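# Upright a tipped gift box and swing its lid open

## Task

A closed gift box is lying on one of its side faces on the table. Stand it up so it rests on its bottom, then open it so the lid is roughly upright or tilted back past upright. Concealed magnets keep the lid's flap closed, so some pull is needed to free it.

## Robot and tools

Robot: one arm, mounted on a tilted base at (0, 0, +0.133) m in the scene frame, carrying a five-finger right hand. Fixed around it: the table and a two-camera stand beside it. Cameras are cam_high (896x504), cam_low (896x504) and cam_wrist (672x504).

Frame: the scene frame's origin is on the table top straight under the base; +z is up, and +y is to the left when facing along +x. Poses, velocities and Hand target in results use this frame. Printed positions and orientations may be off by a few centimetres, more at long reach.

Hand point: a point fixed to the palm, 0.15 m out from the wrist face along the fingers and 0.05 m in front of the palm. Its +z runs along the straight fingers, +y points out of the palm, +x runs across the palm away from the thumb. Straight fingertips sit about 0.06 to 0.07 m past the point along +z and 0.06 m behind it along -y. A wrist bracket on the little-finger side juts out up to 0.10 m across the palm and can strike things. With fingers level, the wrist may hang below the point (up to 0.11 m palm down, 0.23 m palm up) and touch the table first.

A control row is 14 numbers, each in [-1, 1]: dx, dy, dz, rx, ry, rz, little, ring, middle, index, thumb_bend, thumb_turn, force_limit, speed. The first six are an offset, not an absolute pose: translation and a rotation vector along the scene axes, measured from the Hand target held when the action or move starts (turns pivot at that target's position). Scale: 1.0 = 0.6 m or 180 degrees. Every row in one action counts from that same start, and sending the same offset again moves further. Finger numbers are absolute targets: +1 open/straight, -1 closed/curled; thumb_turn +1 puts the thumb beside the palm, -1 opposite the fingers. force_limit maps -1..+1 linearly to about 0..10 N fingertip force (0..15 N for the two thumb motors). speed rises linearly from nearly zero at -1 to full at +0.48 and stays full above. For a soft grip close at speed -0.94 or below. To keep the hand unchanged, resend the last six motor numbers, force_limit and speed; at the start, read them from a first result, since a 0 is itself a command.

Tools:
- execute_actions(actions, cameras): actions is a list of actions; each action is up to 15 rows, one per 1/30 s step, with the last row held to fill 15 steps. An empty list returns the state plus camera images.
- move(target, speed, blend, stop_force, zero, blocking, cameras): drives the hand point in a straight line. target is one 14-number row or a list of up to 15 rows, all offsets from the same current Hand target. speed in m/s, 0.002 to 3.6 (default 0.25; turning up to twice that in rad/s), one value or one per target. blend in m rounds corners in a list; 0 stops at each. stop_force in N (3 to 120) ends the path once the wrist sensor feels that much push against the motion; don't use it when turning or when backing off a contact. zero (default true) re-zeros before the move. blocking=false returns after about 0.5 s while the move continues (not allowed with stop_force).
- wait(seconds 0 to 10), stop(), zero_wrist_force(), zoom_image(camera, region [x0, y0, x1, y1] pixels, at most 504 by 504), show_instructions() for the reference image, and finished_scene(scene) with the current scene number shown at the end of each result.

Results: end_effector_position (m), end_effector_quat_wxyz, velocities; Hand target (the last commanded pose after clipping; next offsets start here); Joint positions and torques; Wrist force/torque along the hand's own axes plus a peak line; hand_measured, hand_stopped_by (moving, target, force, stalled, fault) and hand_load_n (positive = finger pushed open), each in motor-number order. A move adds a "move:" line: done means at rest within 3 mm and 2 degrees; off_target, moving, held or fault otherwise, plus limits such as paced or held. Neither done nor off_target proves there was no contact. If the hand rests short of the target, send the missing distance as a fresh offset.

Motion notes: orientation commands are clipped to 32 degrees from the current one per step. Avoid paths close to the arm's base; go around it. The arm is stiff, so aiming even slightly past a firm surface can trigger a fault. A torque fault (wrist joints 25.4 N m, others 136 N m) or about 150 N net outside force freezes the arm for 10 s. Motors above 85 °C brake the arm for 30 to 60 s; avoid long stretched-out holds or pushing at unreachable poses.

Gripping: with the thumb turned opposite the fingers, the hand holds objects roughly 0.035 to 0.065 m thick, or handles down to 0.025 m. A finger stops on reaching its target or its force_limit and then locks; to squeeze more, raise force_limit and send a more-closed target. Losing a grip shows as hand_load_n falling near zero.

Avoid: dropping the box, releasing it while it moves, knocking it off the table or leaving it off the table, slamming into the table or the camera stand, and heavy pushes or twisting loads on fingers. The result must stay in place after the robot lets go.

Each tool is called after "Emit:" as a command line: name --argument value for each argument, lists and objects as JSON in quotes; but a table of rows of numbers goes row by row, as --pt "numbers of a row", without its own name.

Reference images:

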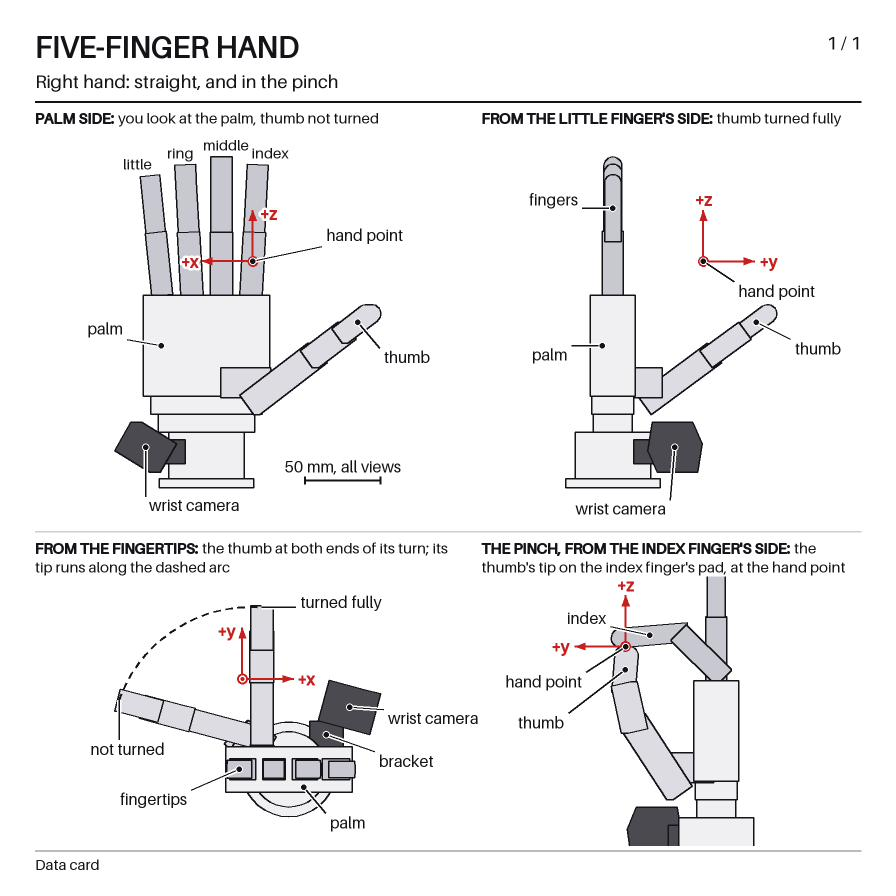

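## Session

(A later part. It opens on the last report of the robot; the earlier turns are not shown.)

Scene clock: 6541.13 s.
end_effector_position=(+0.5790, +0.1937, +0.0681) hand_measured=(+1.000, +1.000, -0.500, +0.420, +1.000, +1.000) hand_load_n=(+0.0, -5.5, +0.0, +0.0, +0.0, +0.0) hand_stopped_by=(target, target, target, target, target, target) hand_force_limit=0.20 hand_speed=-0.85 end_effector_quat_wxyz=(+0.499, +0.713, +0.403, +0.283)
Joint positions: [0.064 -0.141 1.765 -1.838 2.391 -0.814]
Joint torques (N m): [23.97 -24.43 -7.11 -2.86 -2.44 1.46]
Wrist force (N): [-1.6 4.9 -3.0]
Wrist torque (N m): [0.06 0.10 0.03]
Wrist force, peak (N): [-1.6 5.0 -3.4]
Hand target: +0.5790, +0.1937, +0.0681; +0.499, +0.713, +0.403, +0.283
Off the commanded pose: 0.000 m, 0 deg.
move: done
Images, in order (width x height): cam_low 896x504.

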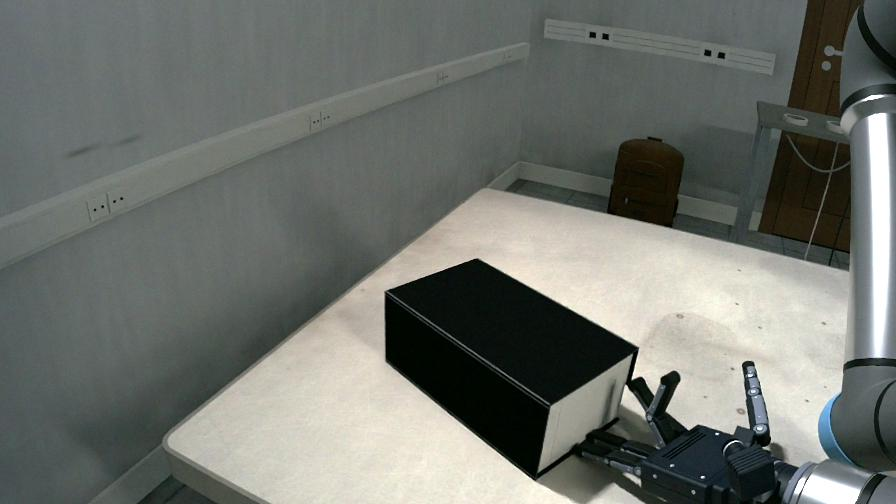

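Emit:
execute_actions --actions '[]' --cameras '["cam_high", "cam_low", "cam_wrist"]'

Emit:
zoom_image --camera "cam_high" --region '[370, 220, 420, 270]'

Scene clock: 6559.93 s.
end_effector_position=(+0.5790, +0.1937, +0.0681) hand_measured=(+1.000, +1.000, -0.500, +0.420, +1.000, +1.000) hand_load_n=(+0.0, -5.5, +0.0, +0.0, +0.0, +0.0) hand_stopped_by=(target, target, target, target, target, target) hand_force_limit=0.20 hand_speed=-0.85 end_effector_quat_wxyz=(+0.499, +0.713, +0.403, +0.283)
Joint positions: [0.064 -0.141 1.765 -1.838 2.391 -0.814]
Joint velocities: within noise
Joint torques (N m): [25.34 -27.19 -5.19 -2.01 -0.4 0.95]
Motor temperatures (°C): [37 40 34 42 38 42]
Wrist force (N): [-1.4 4.7 -3.3]
Wrist torque (N m): [0.04 0.08 0.03]
Wrist force, peak (N): [-1.7 5.1 -3.6]
Hand target: +0.5790, +0.1937, +0.0681; +0.499, +0.713, +0.403, +0.283
Off the commanded pose: 0.000 m, 0 deg.

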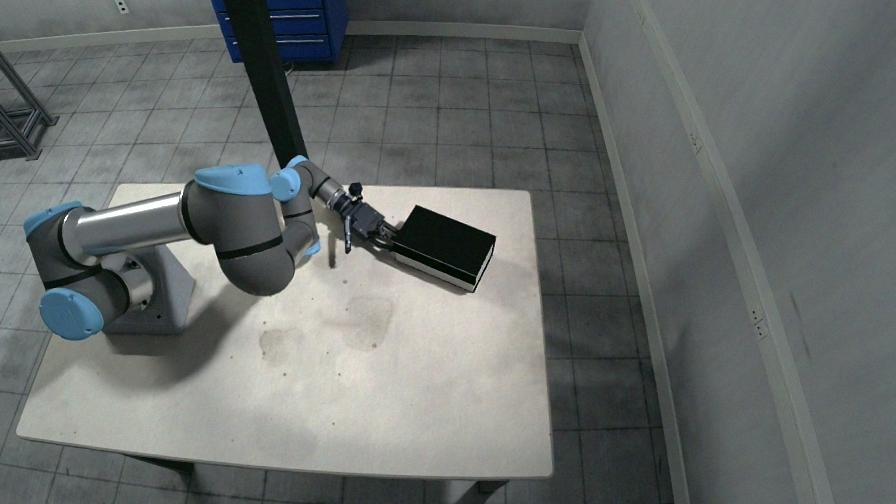

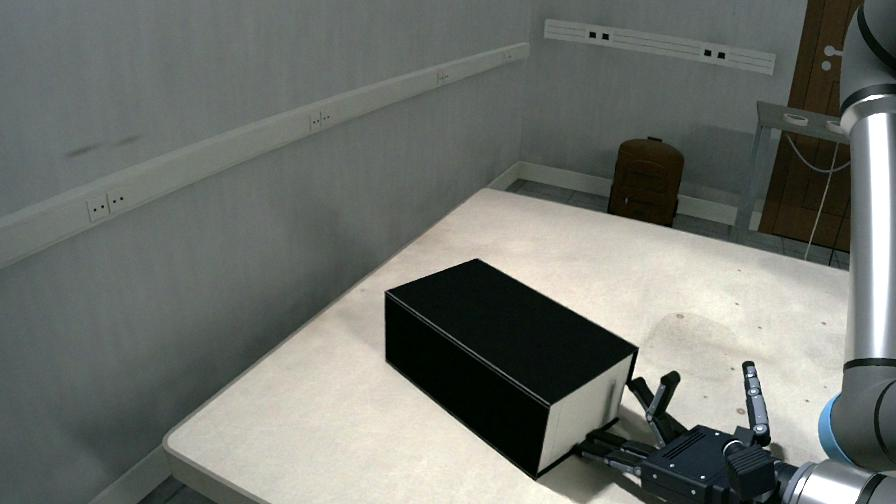

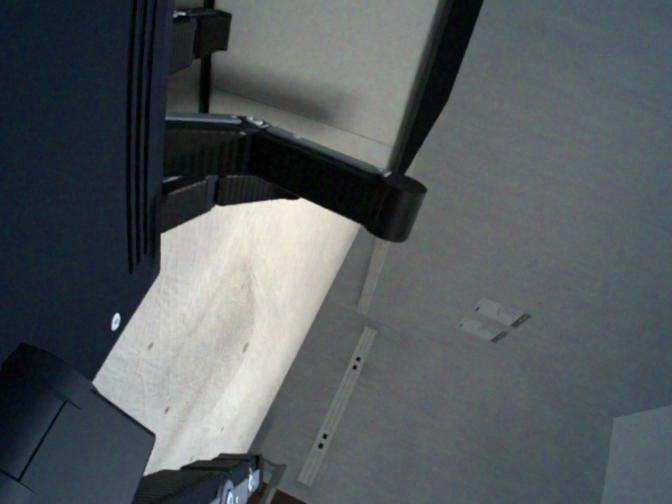

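Scaled by 10.080 from the camera's 896x504 image, which has a finer 1280x720 frame.

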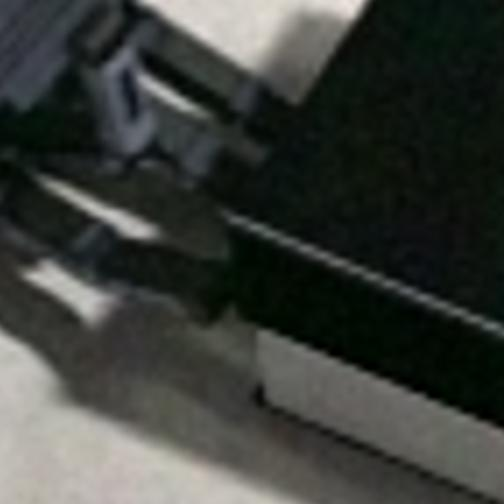

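Emit:
move --pt "-0.006 0.0028 0.005 0 0 0 1 1 -0.5 0.714 1 1 -0.4 0.0" --pt "0.0053 -0.0172 0.005 0 0 0.0778 1 1 -0.5 0.714 1 1 -0.4 0.0" --speed '[0.02, 0.05]' --cameras '["cam_high", "cam_low"]'

Emit:
zoom_image --camera "cam_low" --region '[570, 350, 680, 460]'

Emit:
zoom_image --camera "cam_high" --region '[370, 220, 420, 270]'

Scene clock: 6581.27 s.
end_effector_position=(+0.5822, +0.1834, +0.0710) hand_measured=(+1.000, +1.000, -0.500, +0.714, +1.000, +1.000) hand_load_n=(+0.0, +0.0, +0.0, +0.0, +0.0, +0.0) hand_stopped_by=(target, target, target, target, target, target) hand_force_limit=-0.40 hand_speed=0.00 end_effector_quat_wxyz=(+0.461, +0.659, +0.487, +0.342) end_effector_velocity=(+0.000, +0.000, -0.001) end_effector_angular_velocity=(+0.000, +0.001, -0.006)
Joint positions: [-0.029 -0.258 1.928 -1.665 2.135 -0.75]
Joint velocities: [0 0.003 -0.003 -0.004 0.005 0]
Joint torques (N m): [39.11 -24.55 -5.93 -3.16 0.5 0.26]
Wrist force (N): [-0.5 1.5 -1.4]
Wrist torque (N m): [0.28 0.00 -0.05]
Wrist force, peak (N): [-1.8 5.0 -3.6]
Hand target: +0.5821, +0.1834, +0.0711; +0.461, +0.659, +0.487, +0.342
Off the commanded pose: 0.000 m, 0 deg.
move: done
Images, in order (width x height): cam_high 896x504, cam_low 896x504.

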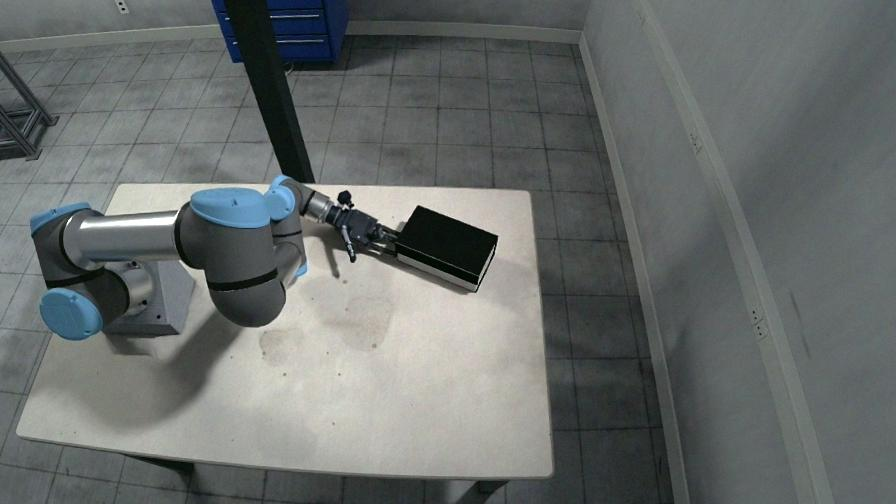

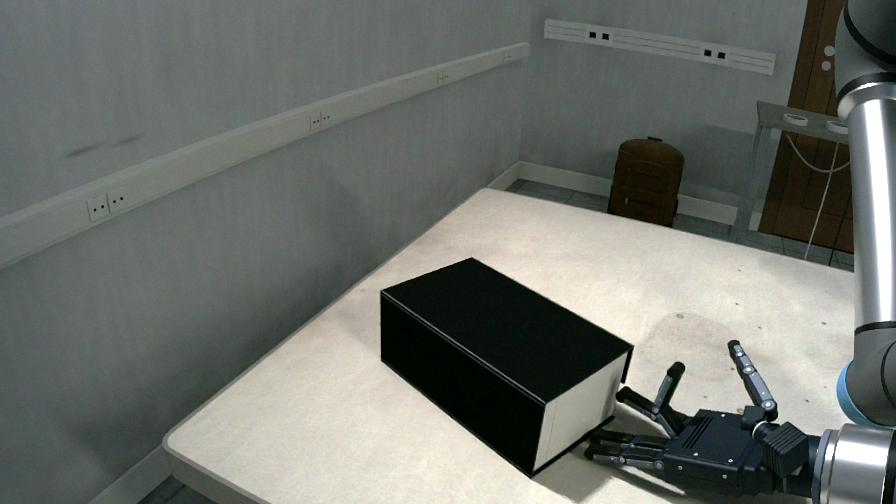

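Scaled by 4.582 from the camera's 896x504 image, which has a finer 1280x720 frame.

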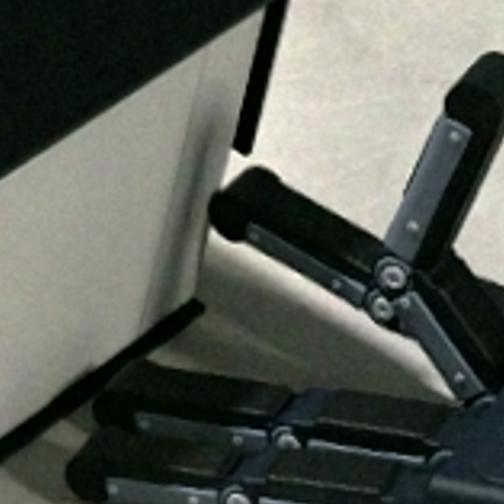

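Scaled by 10.080 from the camera's 896x504 image, which has a finer 1280x720 frame.

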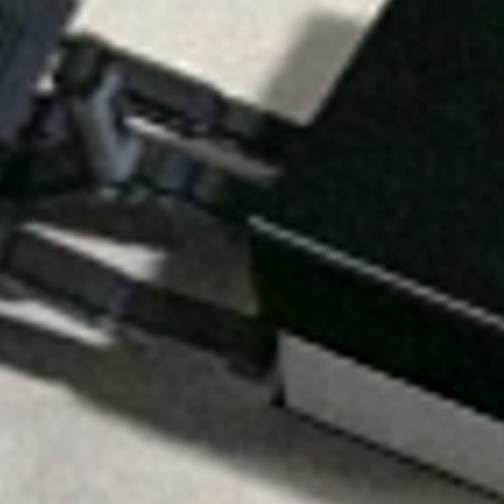

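Emit:
move --pt "-0.006 0.0028 0 0 0 0 1 1 -0.5 0.714 1 1 -0.4 0.0" --pt "-0.0102 -0.0062 0 0 0 0 1 1 -0.5 0.714 1 1 -0.4 0.0" --pt "-0.0042 -0.009 0 0 0 0 1 1 -0.5 0.714 1 1 -0.4 0.0" --speed 0.02 --cameras '["cam_high", "cam_low"]'

Emit:
zoom_image --camera "cam_low" --region '[570, 350, 680, 460]'

Emit:
zoom_image --camera "cam_high" --region '[370, 220, 420, 270]'

Scene clock: 6591.27 s.
end_effector_position=(+0.5798, +0.1779, +0.0711) hand_measured=(+1.000, +1.000, -0.500, +0.714, +1.000, +1.000) hand_load_n=(+0.0, +0.0, +0.0, +0.5, +0.0, +0.0) hand_stopped_by=(target, target, target, target, target, target) hand_force_limit=-0.40 hand_speed=0.00 end_effector_quat_wxyz=(+0.461, +0.659, +0.487, +0.342)
Joint positions: [-0.038 -0.267 1.945 -1.673 2.126 -0.75]
Joint torques (N m): [37.98 -24.31 5.58 -2.56 -0.79 -0.75]
Wrist force (N): [-0.9 1.5 -0.9]
Wrist torque (N m): [0.24 0.07 -0.07]
Wrist force, peak (N): [-1.1 1.7 -1.1]
Hand target: +0.5796, +0.1780, +0.0711; +0.461, +0.659, +0.487, +0.342
Off the commanded pose: 0.000 m, 0 deg.
move: done
Images, in order (width x height): cam_high 896x504, cam_low 896x504.

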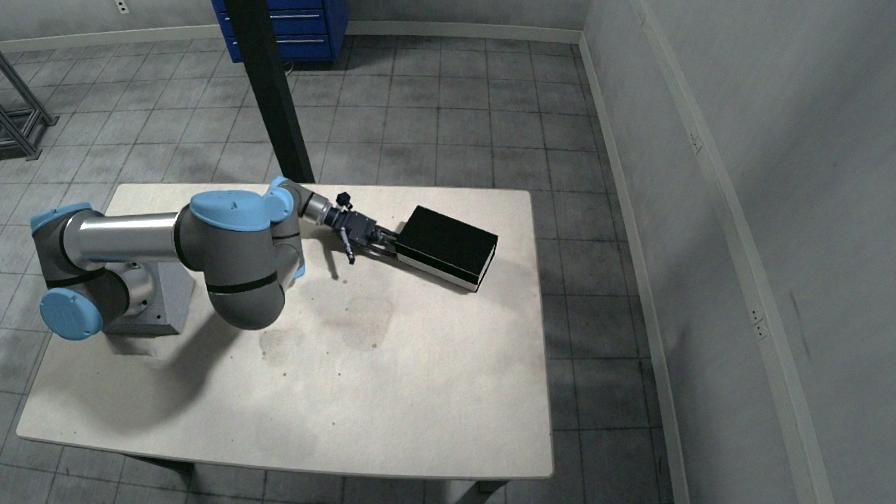

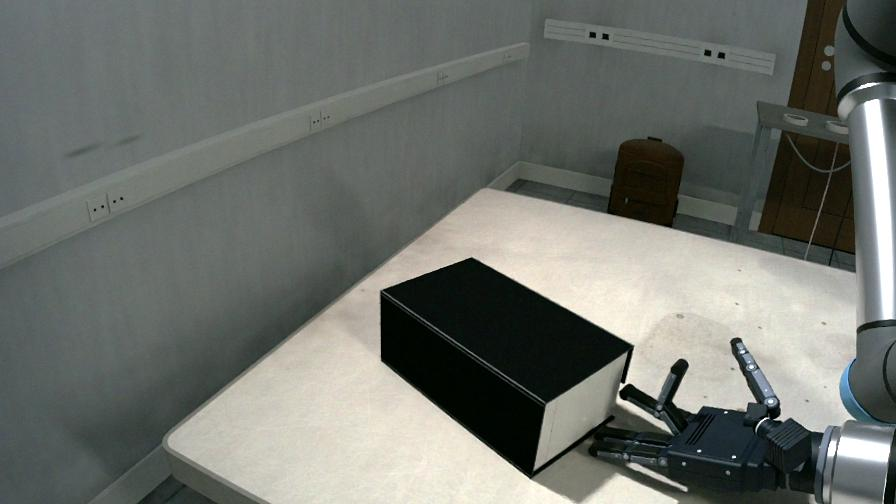

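Scaled by 4.582 from the camera's 896x504 image, which has a finer 1280x720 frame.

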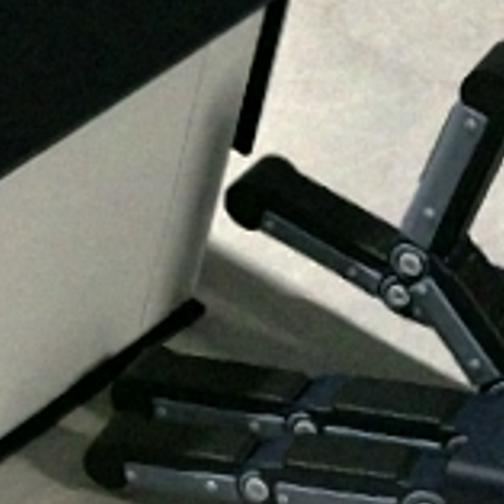

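Scaled by 10.080 from the camera's 896x504 image, which has a finer 1280x720 frame.

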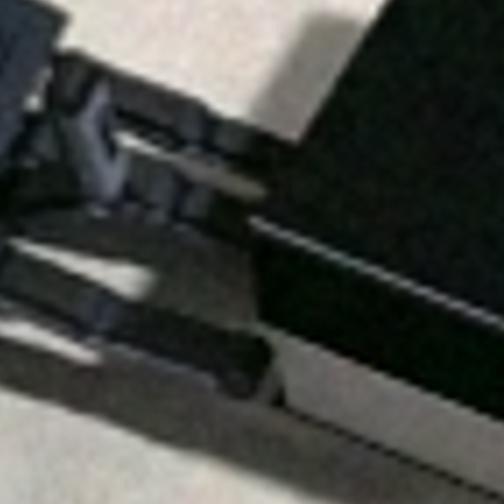

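Emit:
move --target '[0.0121, -0.0056, 0, 0, 0, 0, 1, 1, -0.5, 0.714, 1, 1, -0.4, 0.0]' --speed 0.01 --stop_force 3 --cameras '["cam_high", "cam_low"]'

Emit:
zoom_image --camera "cam_low" --region '[570, 350, 680, 460]'

Emit:
zoom_image --camera "cam_high" --region '[370, 220, 420, 270]'

Scene clock: 6597.67 s.
end_effector_position=(+0.5869, +0.1746, +0.0711) hand_measured=(+1.000, +1.000, -0.500, +0.714, +1.000, +1.000) hand_load_n=(+0.0, +0.0, +0.0, +0.0, +0.0, +0.0) hand_stopped_by=(target, target, target, target, target, target) hand_force_limit=-0.40 hand_speed=0.00 end_effector_quat_wxyz=(+0.461, +0.659, +0.487, +0.342)
Joint positions: [-0.046 -0.275 1.936 -1.656 2.118 -0.75]
Joint torques (N m): [39.23 -24.03 7.15 -3.19 0.29 -0.94]
Wrist force (N): [-0.6 1.2 -0.7]
Wrist torque (N m): [0.19 0.02 -0.07]
Wrist force, peak (N): [-0.6 1.7 -1.1]
Hand target: +0.5869, +0.1747, +0.0711; +0.461, +0.659, +0.487, +0.342
Off the commanded pose: 0.000 m, 0 deg.
move: done
Images, in order (width x height): cam_high 896x504, cam_low 896x504.

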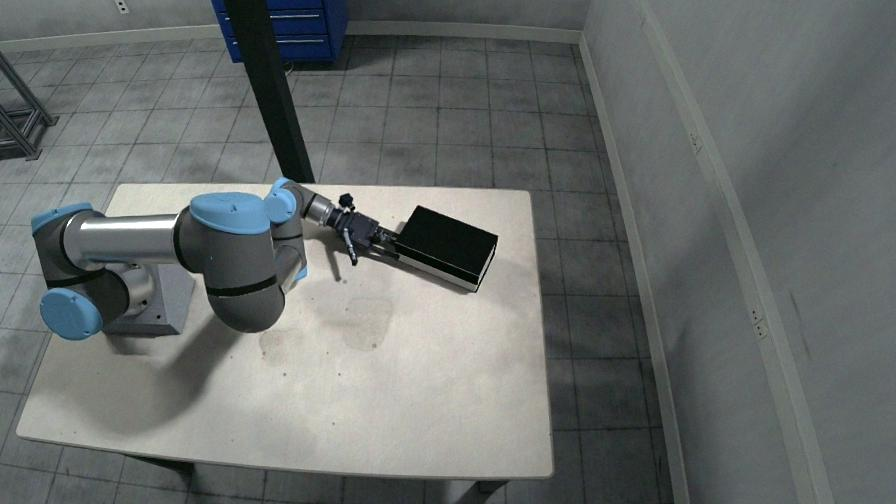

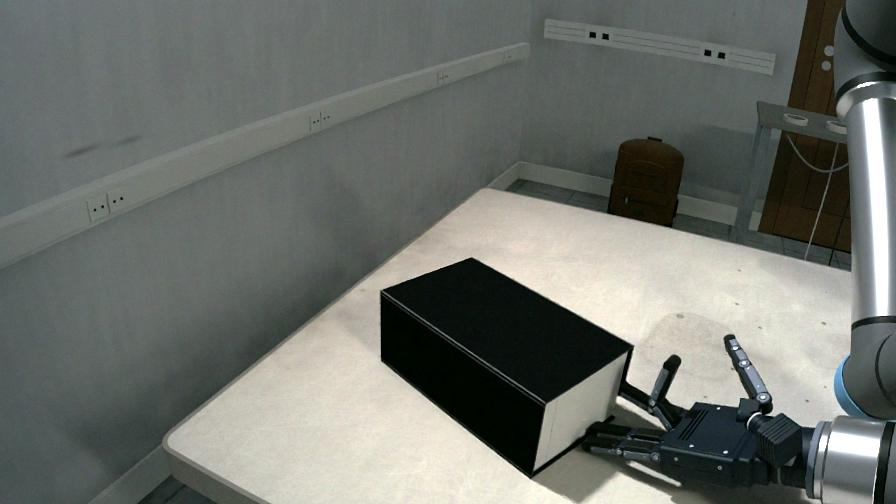

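Scaled by 4.582 from the camera's 896x504 image, which has a finer 1280x720 frame.

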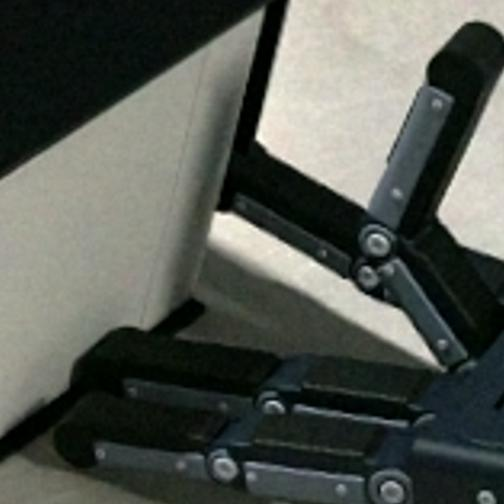

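Scaled by 10.080 from the camera's 896x504 image, which has a finer 1280x720 frame.

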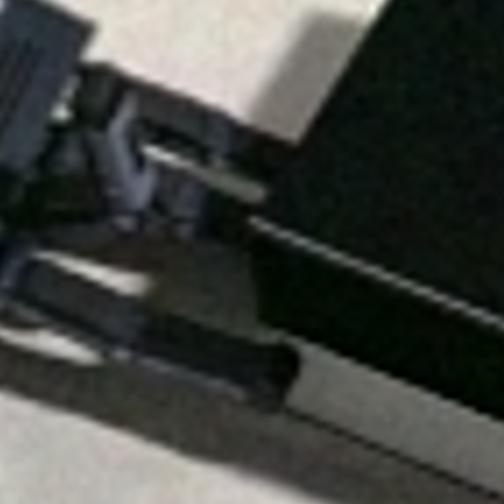

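Emit:
move --target '[0.0076, -0.0035, 0, 0, 0, 0, 1, 1, -0.5, 0.714, 1, 1, -0.4, 0.0]' --speed 0.006 --stop_force 3 --cameras '["cam_high", "cam_low"]'

Emit:
zoom_image --camera "cam_low" --region '[570, 350, 680, 460]'

Emit:
zoom_image --camera "cam_high" --region '[370, 220, 420, 270]'

Scene clock: 6603.20 s.
end_effector_position=(+0.5915, +0.1725, +0.0711) hand_measured=(+1.000, +1.000, -0.500, +0.714, +1.000, +1.000) hand_load_n=(+0.0, +0.0, +0.0, +0.0, +0.0, +0.0) hand_stopped_by=(target, target, target, target, target, target) hand_force_limit=-0.40 hand_speed=0.00 end_effector_quat_wxyz=(+0.461, +0.659, +0.487, +0.342)
Joint positions: [-0.051 -0.28 1.93 -1.645 2.113 -0.75]
Joint torques (N m): [35.59 -29.28 4.87 -2.78 -0.78 -1.16]
Wrist force (N): [-0.6 1.3 -1.4]
Wrist torque (N m): [0.32 0.03 -0.07]
Wrist force, peak (N): [-1.2 1.5 -0.9]
Hand target: +0.5914, +0.1726, +0.0711; +0.461, +0.659, +0.487, +0.342
Off the commanded pose: 0.000 m, 0 deg.
move: done
Images, in order (width x height): cam_high 896x504, cam_low 896x504.

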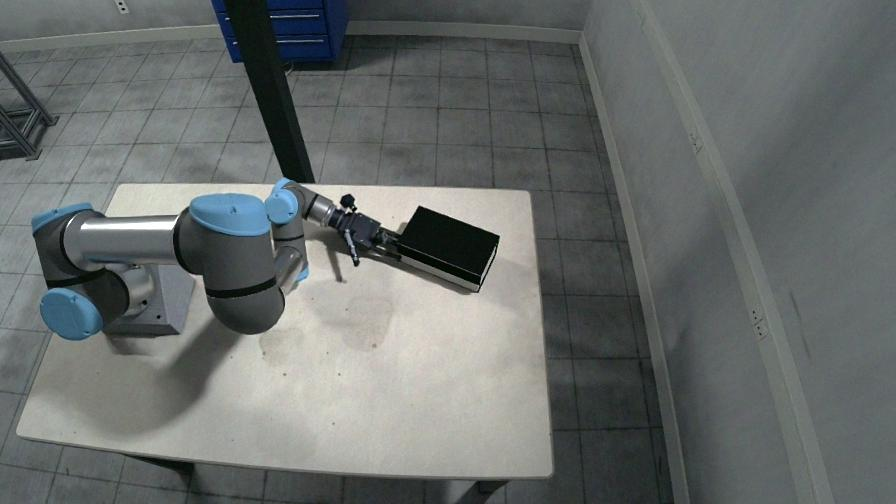

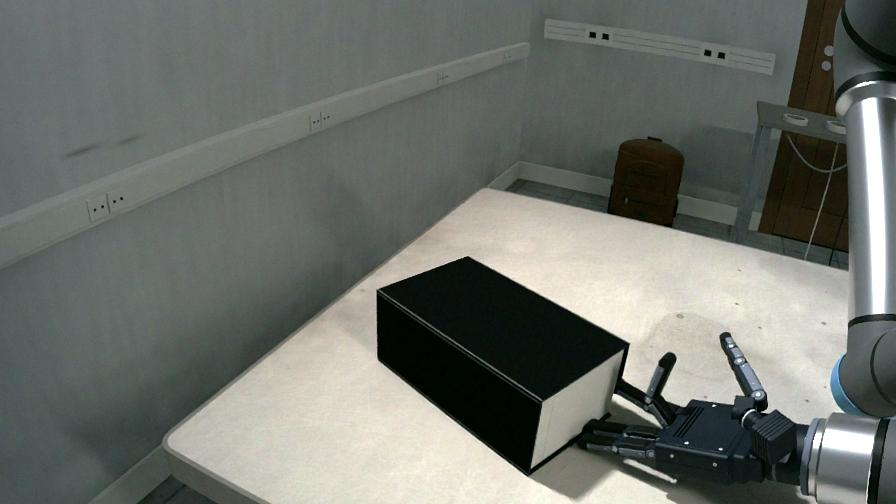

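Scaled by 4.582 from the camera's 896x504 image, which has a finer 1280x720 frame.

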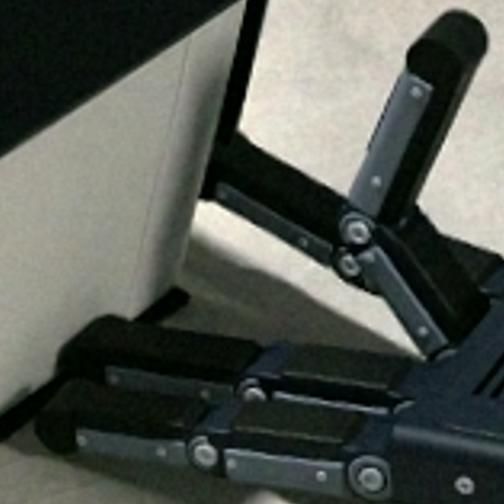

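Scaled by 10.080 from the camera's 896x504 image, which has a finer 1280x720 frame.

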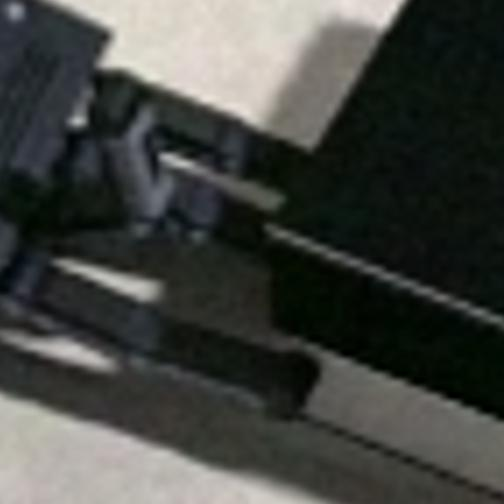

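Emit:
move --target '[0, 0, -0.008, 0, 0, 0, 1, 1, -0.5, 0.714, 1, 1, -0.4, 0.0]' --speed 0.003 --stop_force 3

Scene clock: 6608.53 s.
end_effector_position=(+0.5915, +0.1726, +0.0685) hand_measured=(+1.000, +1.000, -0.500, +0.714, +1.000, +1.000) hand_load_n=(+0.0, -3.0, +0.0, +0.5, +0.0, +0.0) hand_stopped_by=(target, target, target, target, target, target) hand_force_limit=-0.40 hand_speed=0.00 end_effector_quat_wxyz=(+0.461, +0.659, +0.487, +0.342)
Joint positions: [-0.056 -0.275 1.928 -1.648 2.108 -0.75]
Joint torques (N m): [38.01 -37.95 5.92 1.39 0.94 -1.19]
Wrist force (N): [-0.9 3.3 -3.4]
Wrist torque (N m): [0.23 0.16 -0.01]
Wrist force, peak (N): [-1.0 3.9 -3.8]
Hand target: +0.5914, +0.1726, +0.0685; +0.461, +0.659, +0.487, +0.342 (not the last commanded pose)
Off the commanded pose: 0.002 m, 0 deg.
move: contact

Emit:
move --target '[0, 0, -0.0008, 0, 0, 0, 1, 1, -0.5, 0.45, 1, 1, 0.0, -0.85]' --speed 0.005 --cameras '["cam_high", "cam_low"]'

Emit:
zoom_image --camera "cam_low" --region '[570, 330, 680, 440]'

Emit:
zoom_image --camera "cam_high" --region '[370, 220, 420, 270]'

Scene clock: 6614.20 s.
end_effector_position=(+0.5914, +0.1726, +0.0680) hand_measured=(+1.000, +1.000, -0.500, +0.450, +1.000, +1.000) hand_load_n=(+0.0, -5.5, +0.0, +0.5, +0.0, +0.0) hand_stopped_by=(target, target, target, target, target, target) hand_force_limit=0.00 hand_speed=-0.85 end_effector_quat_wxyz=(+0.461, +0.659, +0.487, +0.342)
Joint positions: [-0.057 -0.274 1.928 -1.649 2.107 -0.75]
Joint torques (N m): [23.68 -21.91 -5.34 -2.46 -1.53 -1.09]
Wrist force (N): [-1.0 4.7 -4.9]
Wrist torque (N m): [0.21 0.22 0.07]
Wrist force, peak (N): [-0.9 4.6 -5.0]
Hand target: +0.5914, +0.1726, +0.0680; +0.461, +0.659, +0.487, +0.342
Off the commanded pose: 0.000 m, 0 deg.
move: done
Images, in order (width x height): cam_high 896x504, cam_low 896x504.

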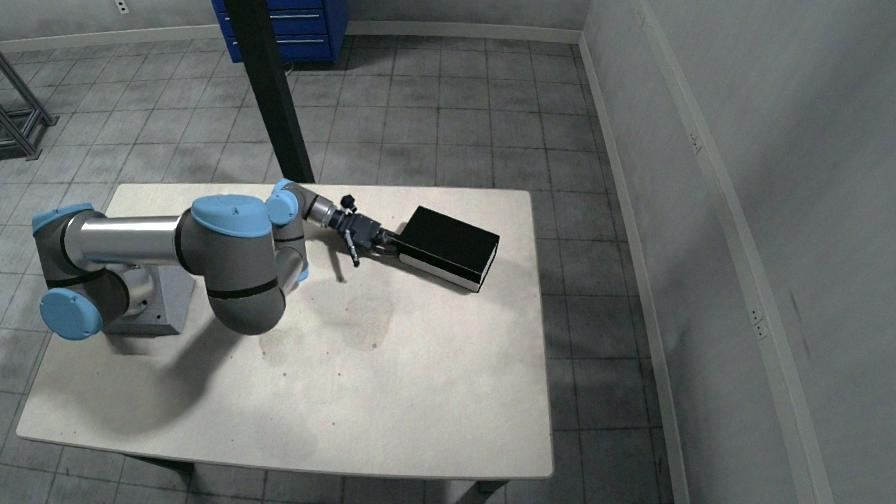

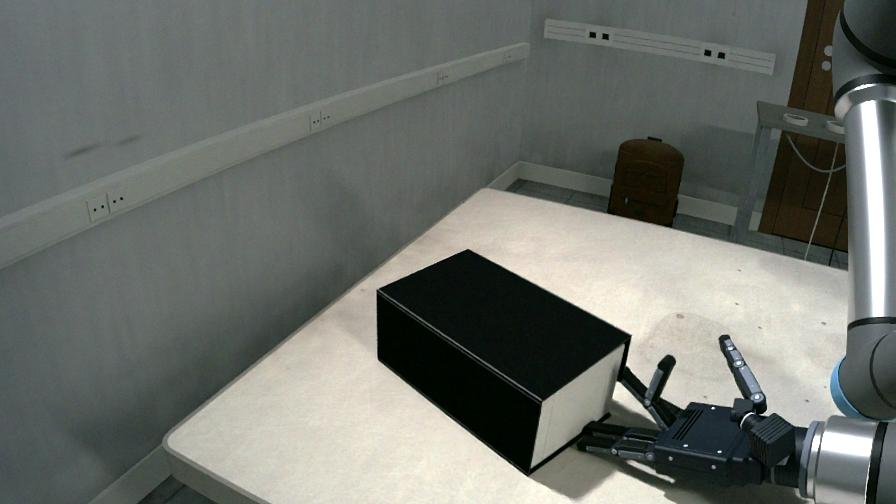

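Scaled by 4.582 from the camera's 896x504 image, which has a finer 1280x720 frame.

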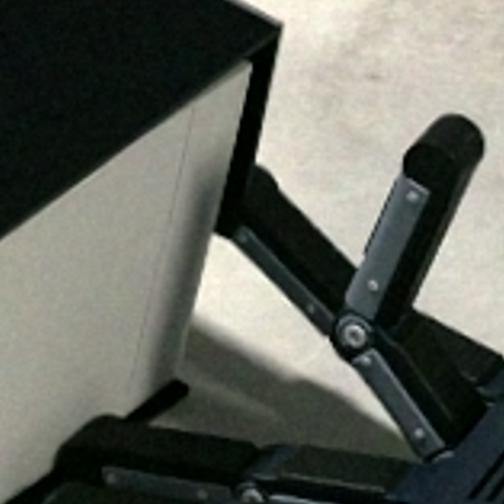

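Scaled by 10.080 from the camera's 896x504 image, which has a finer 1280x720 frame.

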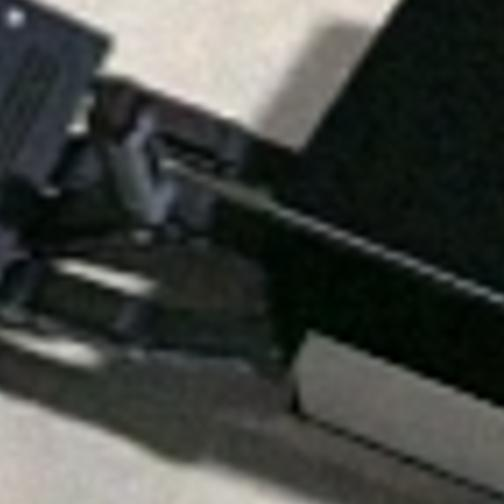

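Emit:
move --target '[0, 0, 0.05, 0, 0, 0, 1, 1, -0.5, 0.45, 1, 1, 0.0, -0.85]' --speed 0.03 --cameras '["cam_high", "cam_low"]'

Emit:
zoom_image --camera "cam_low" --region '[540, 280, 700, 440]'

Scene clock: 6635.43 s.
end_effector_position=(+0.5914, +0.1726, +0.0981) hand_measured=(+1.000, +1.000, -0.500, +0.450, +1.000, +1.000) hand_load_n=(+0.0, +0.0, +0.0, +0.5, +0.0, +0.0) hand_stopped_by=(target, target, target, target, target, target) hand_force_limit=0.00 hand_speed=-0.85 end_effector_quat_wxyz=(+0.461, +0.659, +0.487, +0.342) end_effector_velocity=(+0.001, +0.000, -0.001) end_effector_angular_velocity=(+0.000, -0.002, +0.001)
Joint positions: [0.001 -0.328 1.941 -1.608 2.164 -0.75]
Joint velocities: [-0.002 0.002 -0.001 -0.002 -0.005 0]
Joint torques (N m): [26.12 -20.08 -0.74 -2.6 -3.29 1.41]
Wrist force (N): [-0.7 1.0 -0.6]
Wrist torque (N m): [0.21 0.03 -0.08]
Wrist force, peak (N): [-1.0 4.8 -5.3]
Hand target: +0.5914, +0.1726, +0.0980; +0.461, +0.659, +0.487, +0.342
Off the commanded pose: 0.000 m, 0 deg.
move: done
Images, in order (width x height): cam_high 896x504, cam_low 896x504.

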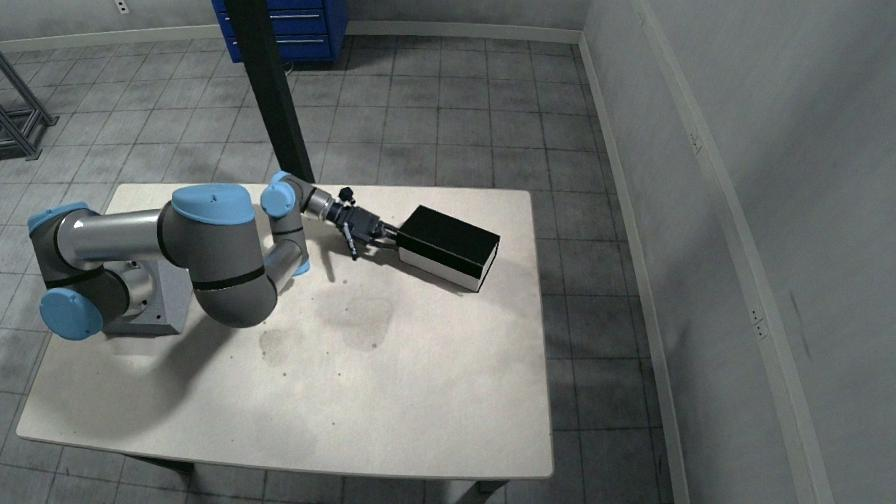

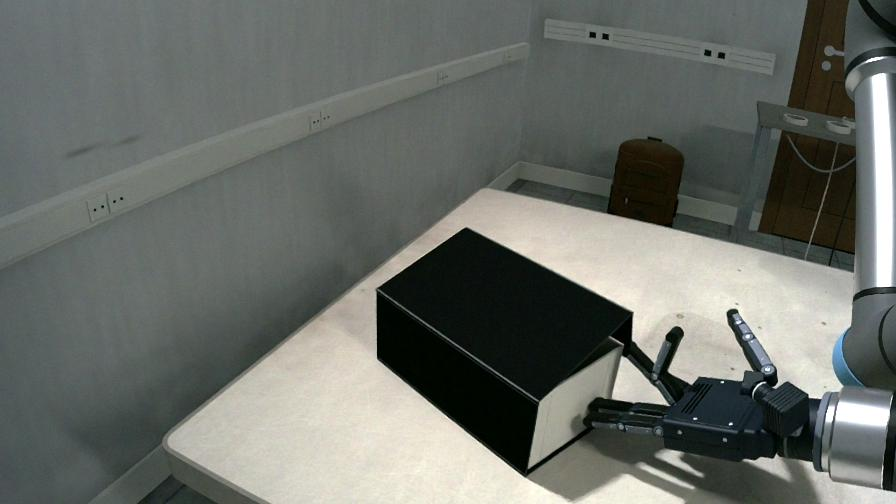

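Scaled by 3.150 from the camera's 896x504 image, which has a finer 1280x720 frame.

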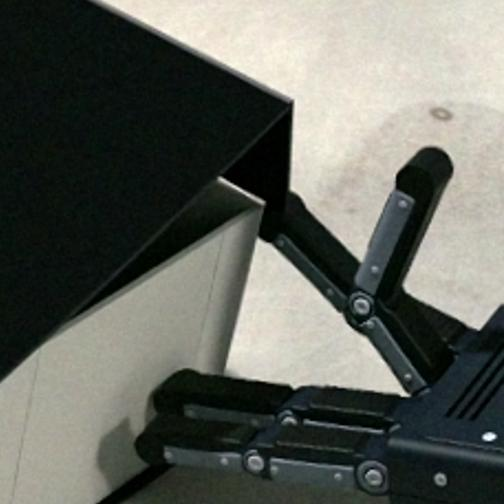

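Emit:
move --target '[0, 0, 0.11, 0, 0, 0, 1, 1, -0.5, 0.45, 1, 1, 0.0, -0.85]' --speed 0.04 --cameras '["cam_high", "cam_low"]'

Emit:
zoom_image --camera "cam_low" --region '[540, 240, 700, 400]'

Emit:
zoom_image --camera "cam_high" --region '[350, 180, 510, 300]'

Scene clock: 6639.77 s.
end_effector_position=(+0.5914, +0.1726, +0.1641) hand_measured=(+1.000, +1.000, -0.500, +0.450, +1.000, +1.000) hand_load_n=(+0.0, +0.0, +0.0, +0.0, +0.0, +0.0) hand_stopped_by=(target, target, target, target, target, target) hand_force_limit=0.00 hand_speed=-0.85 end_effector_quat_wxyz=(+0.461, +0.659, +0.487, +0.342)
Joint positions: [0.12 -0.441 1.947 -1.5 2.283 -0.749]
Joint torques (N m): [26.23 -23.47 -7.66 -3.64 -2.84 1.4]
Wrist force (N): [-0.6 1.0 -1.1]
Wrist torque (N m): [0.16 0.04 -0.07]
Wrist force, peak (N): [-0.9 1.6 -1.0]
Hand target: +0.5914, +0.1726, +0.1640; +0.461, +0.659, +0.487, +0.342
Off the commanded pose: 0.000 m, 0 deg.
move: done
Images, in order (width x height): cam_high 896x504, cam_low 896x504.

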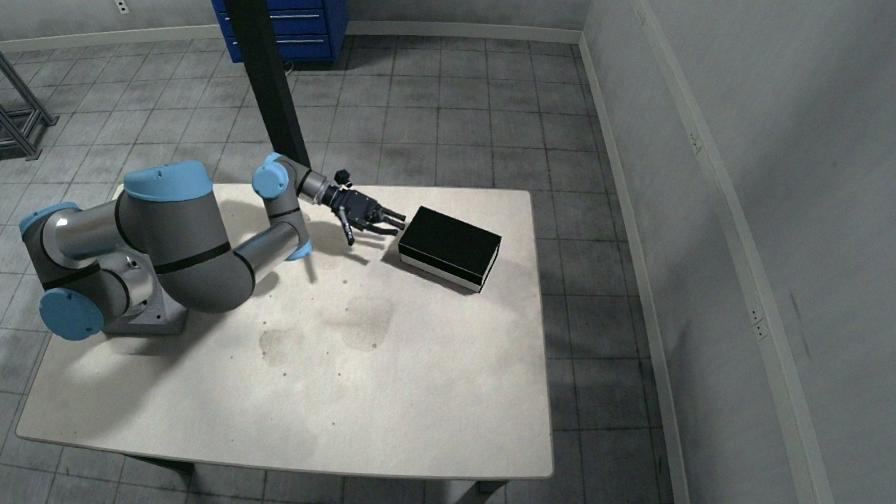

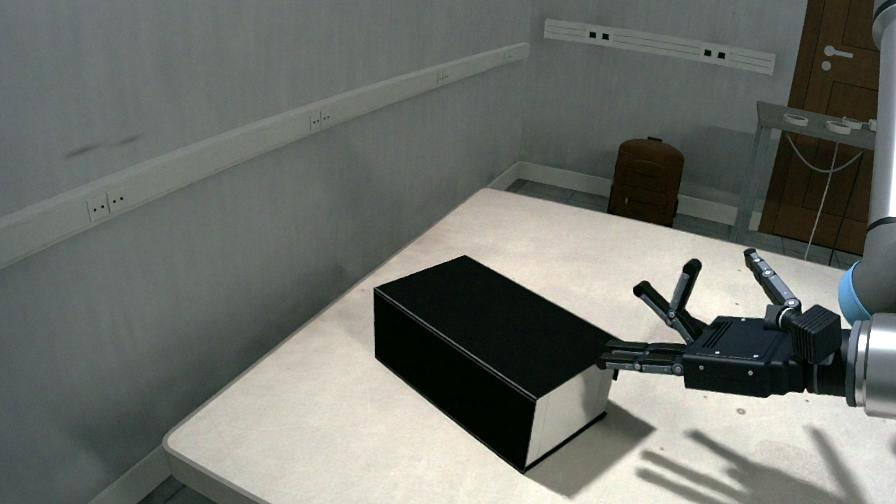

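Scaled by 3.150 from the camera's 896x504 image, which has a finer 1280x720 frame.

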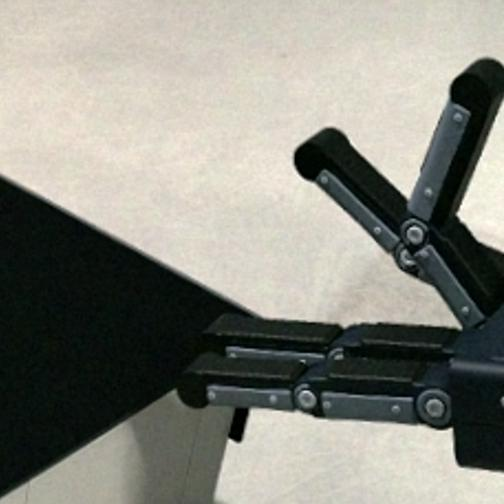

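Scaled by 3.150 from the camera's 896x504 image, which has a finer 1280x720 frame.

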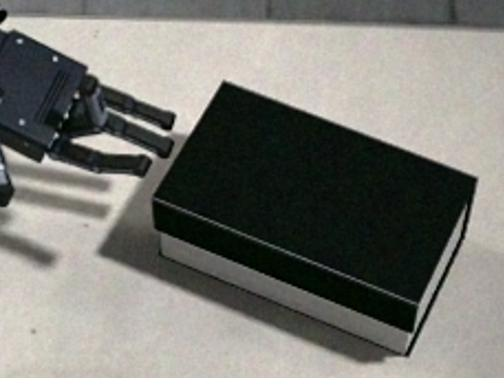

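Emit:
move --pt "-0.0453 0.0212 0 0 0 0 1 1 -0.5 0.714 1 1 -0.4 0.0" --pt "-0.0453 0.0212 -0.1548 0 0 0 1 1 -0.5 0.714 1 1 -0.4 0.0" --speed '[0.08, 0.08]' --cameras '["cam_high", "cam_low"]'

Emit:
zoom_image --camera "cam_low" --region '[560, 320, 680, 440]'

Emit:
zoom_image --camera "cam_high" --region '[370, 210, 430, 270]'

Scene clock: 6674.90 s.
end_effector_position=(+0.5643, +0.1853, +0.0712) hand_measured=(+1.000, +1.000, -0.500, +0.714, +1.000, +1.000) hand_load_n=(+0.0, +0.0, +0.0, +0.5, +0.0, +0.0) hand_stopped_by=(target, target, target, target, target, target) hand_force_limit=-0.40 hand_speed=0.00 end_effector_quat_wxyz=(+0.461, +0.659, +0.487, +0.342)
Joint positions: [-0.019 -0.248 1.962 -1.709 2.144 -0.75]
Joint torques (N m): [38.45 -38.65 4.99 1.3 0.63 -1.13]
Wrist force (N): [-0.6 1.3 -0.8]
Wrist torque (N m): [0.21 0.02 0.04]
Wrist force, peak (N): [-0.8 1.9 -1.0]
Hand target: +0.5643, +0.1853, +0.0712; +0.461, +0.659, +0.487, +0.342
Off the commanded pose: 0.000 m, 0 deg.
move: done
Images, in order (width x height): cam_high 896x504, cam_low 896x504.

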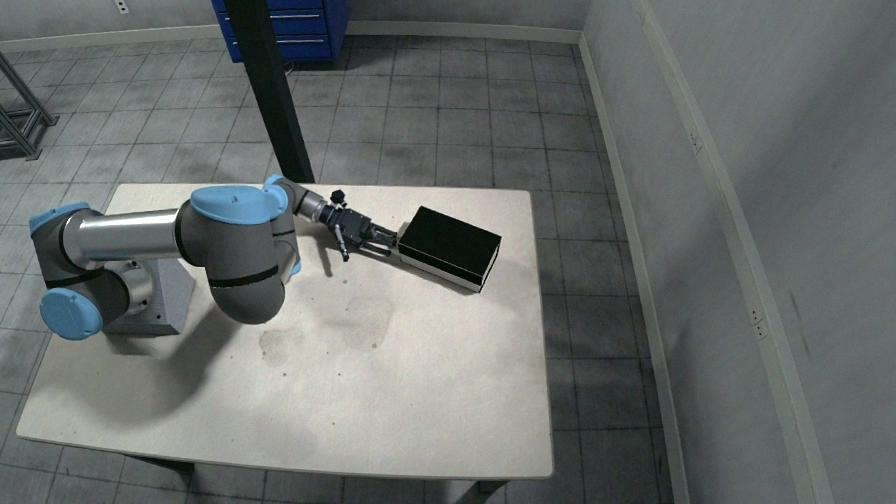

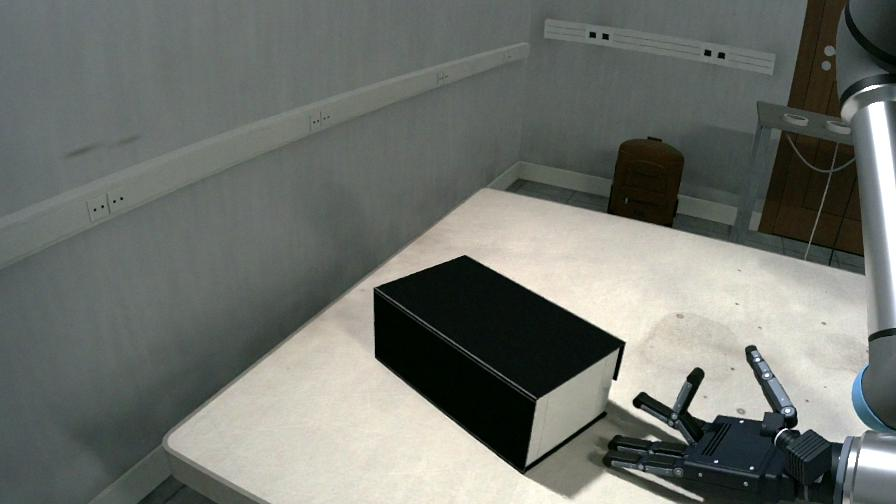

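Scaled by 4.200 from the camera's 896x504 image, which has a finer 1280x720 frame.

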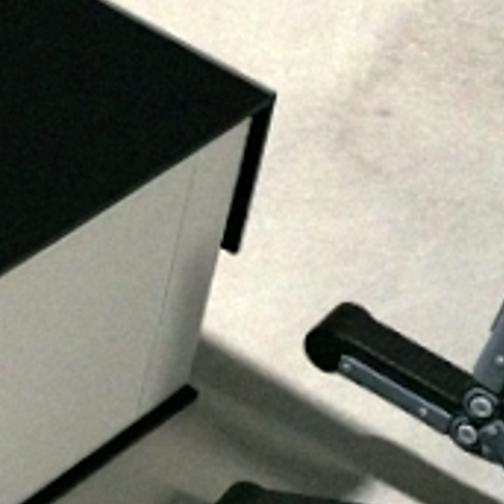

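Scaled by 8.400 from the camera's 896x504 image, which has a finer 1280x720 frame.

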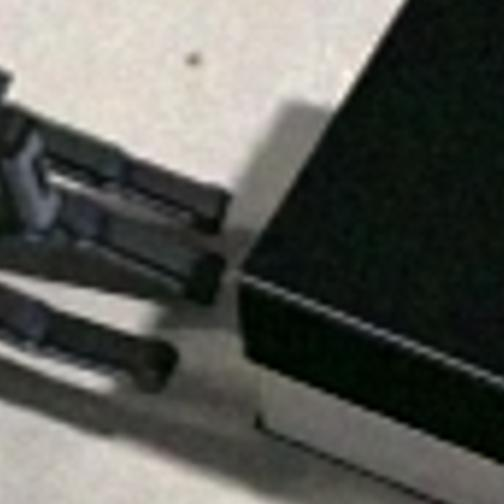

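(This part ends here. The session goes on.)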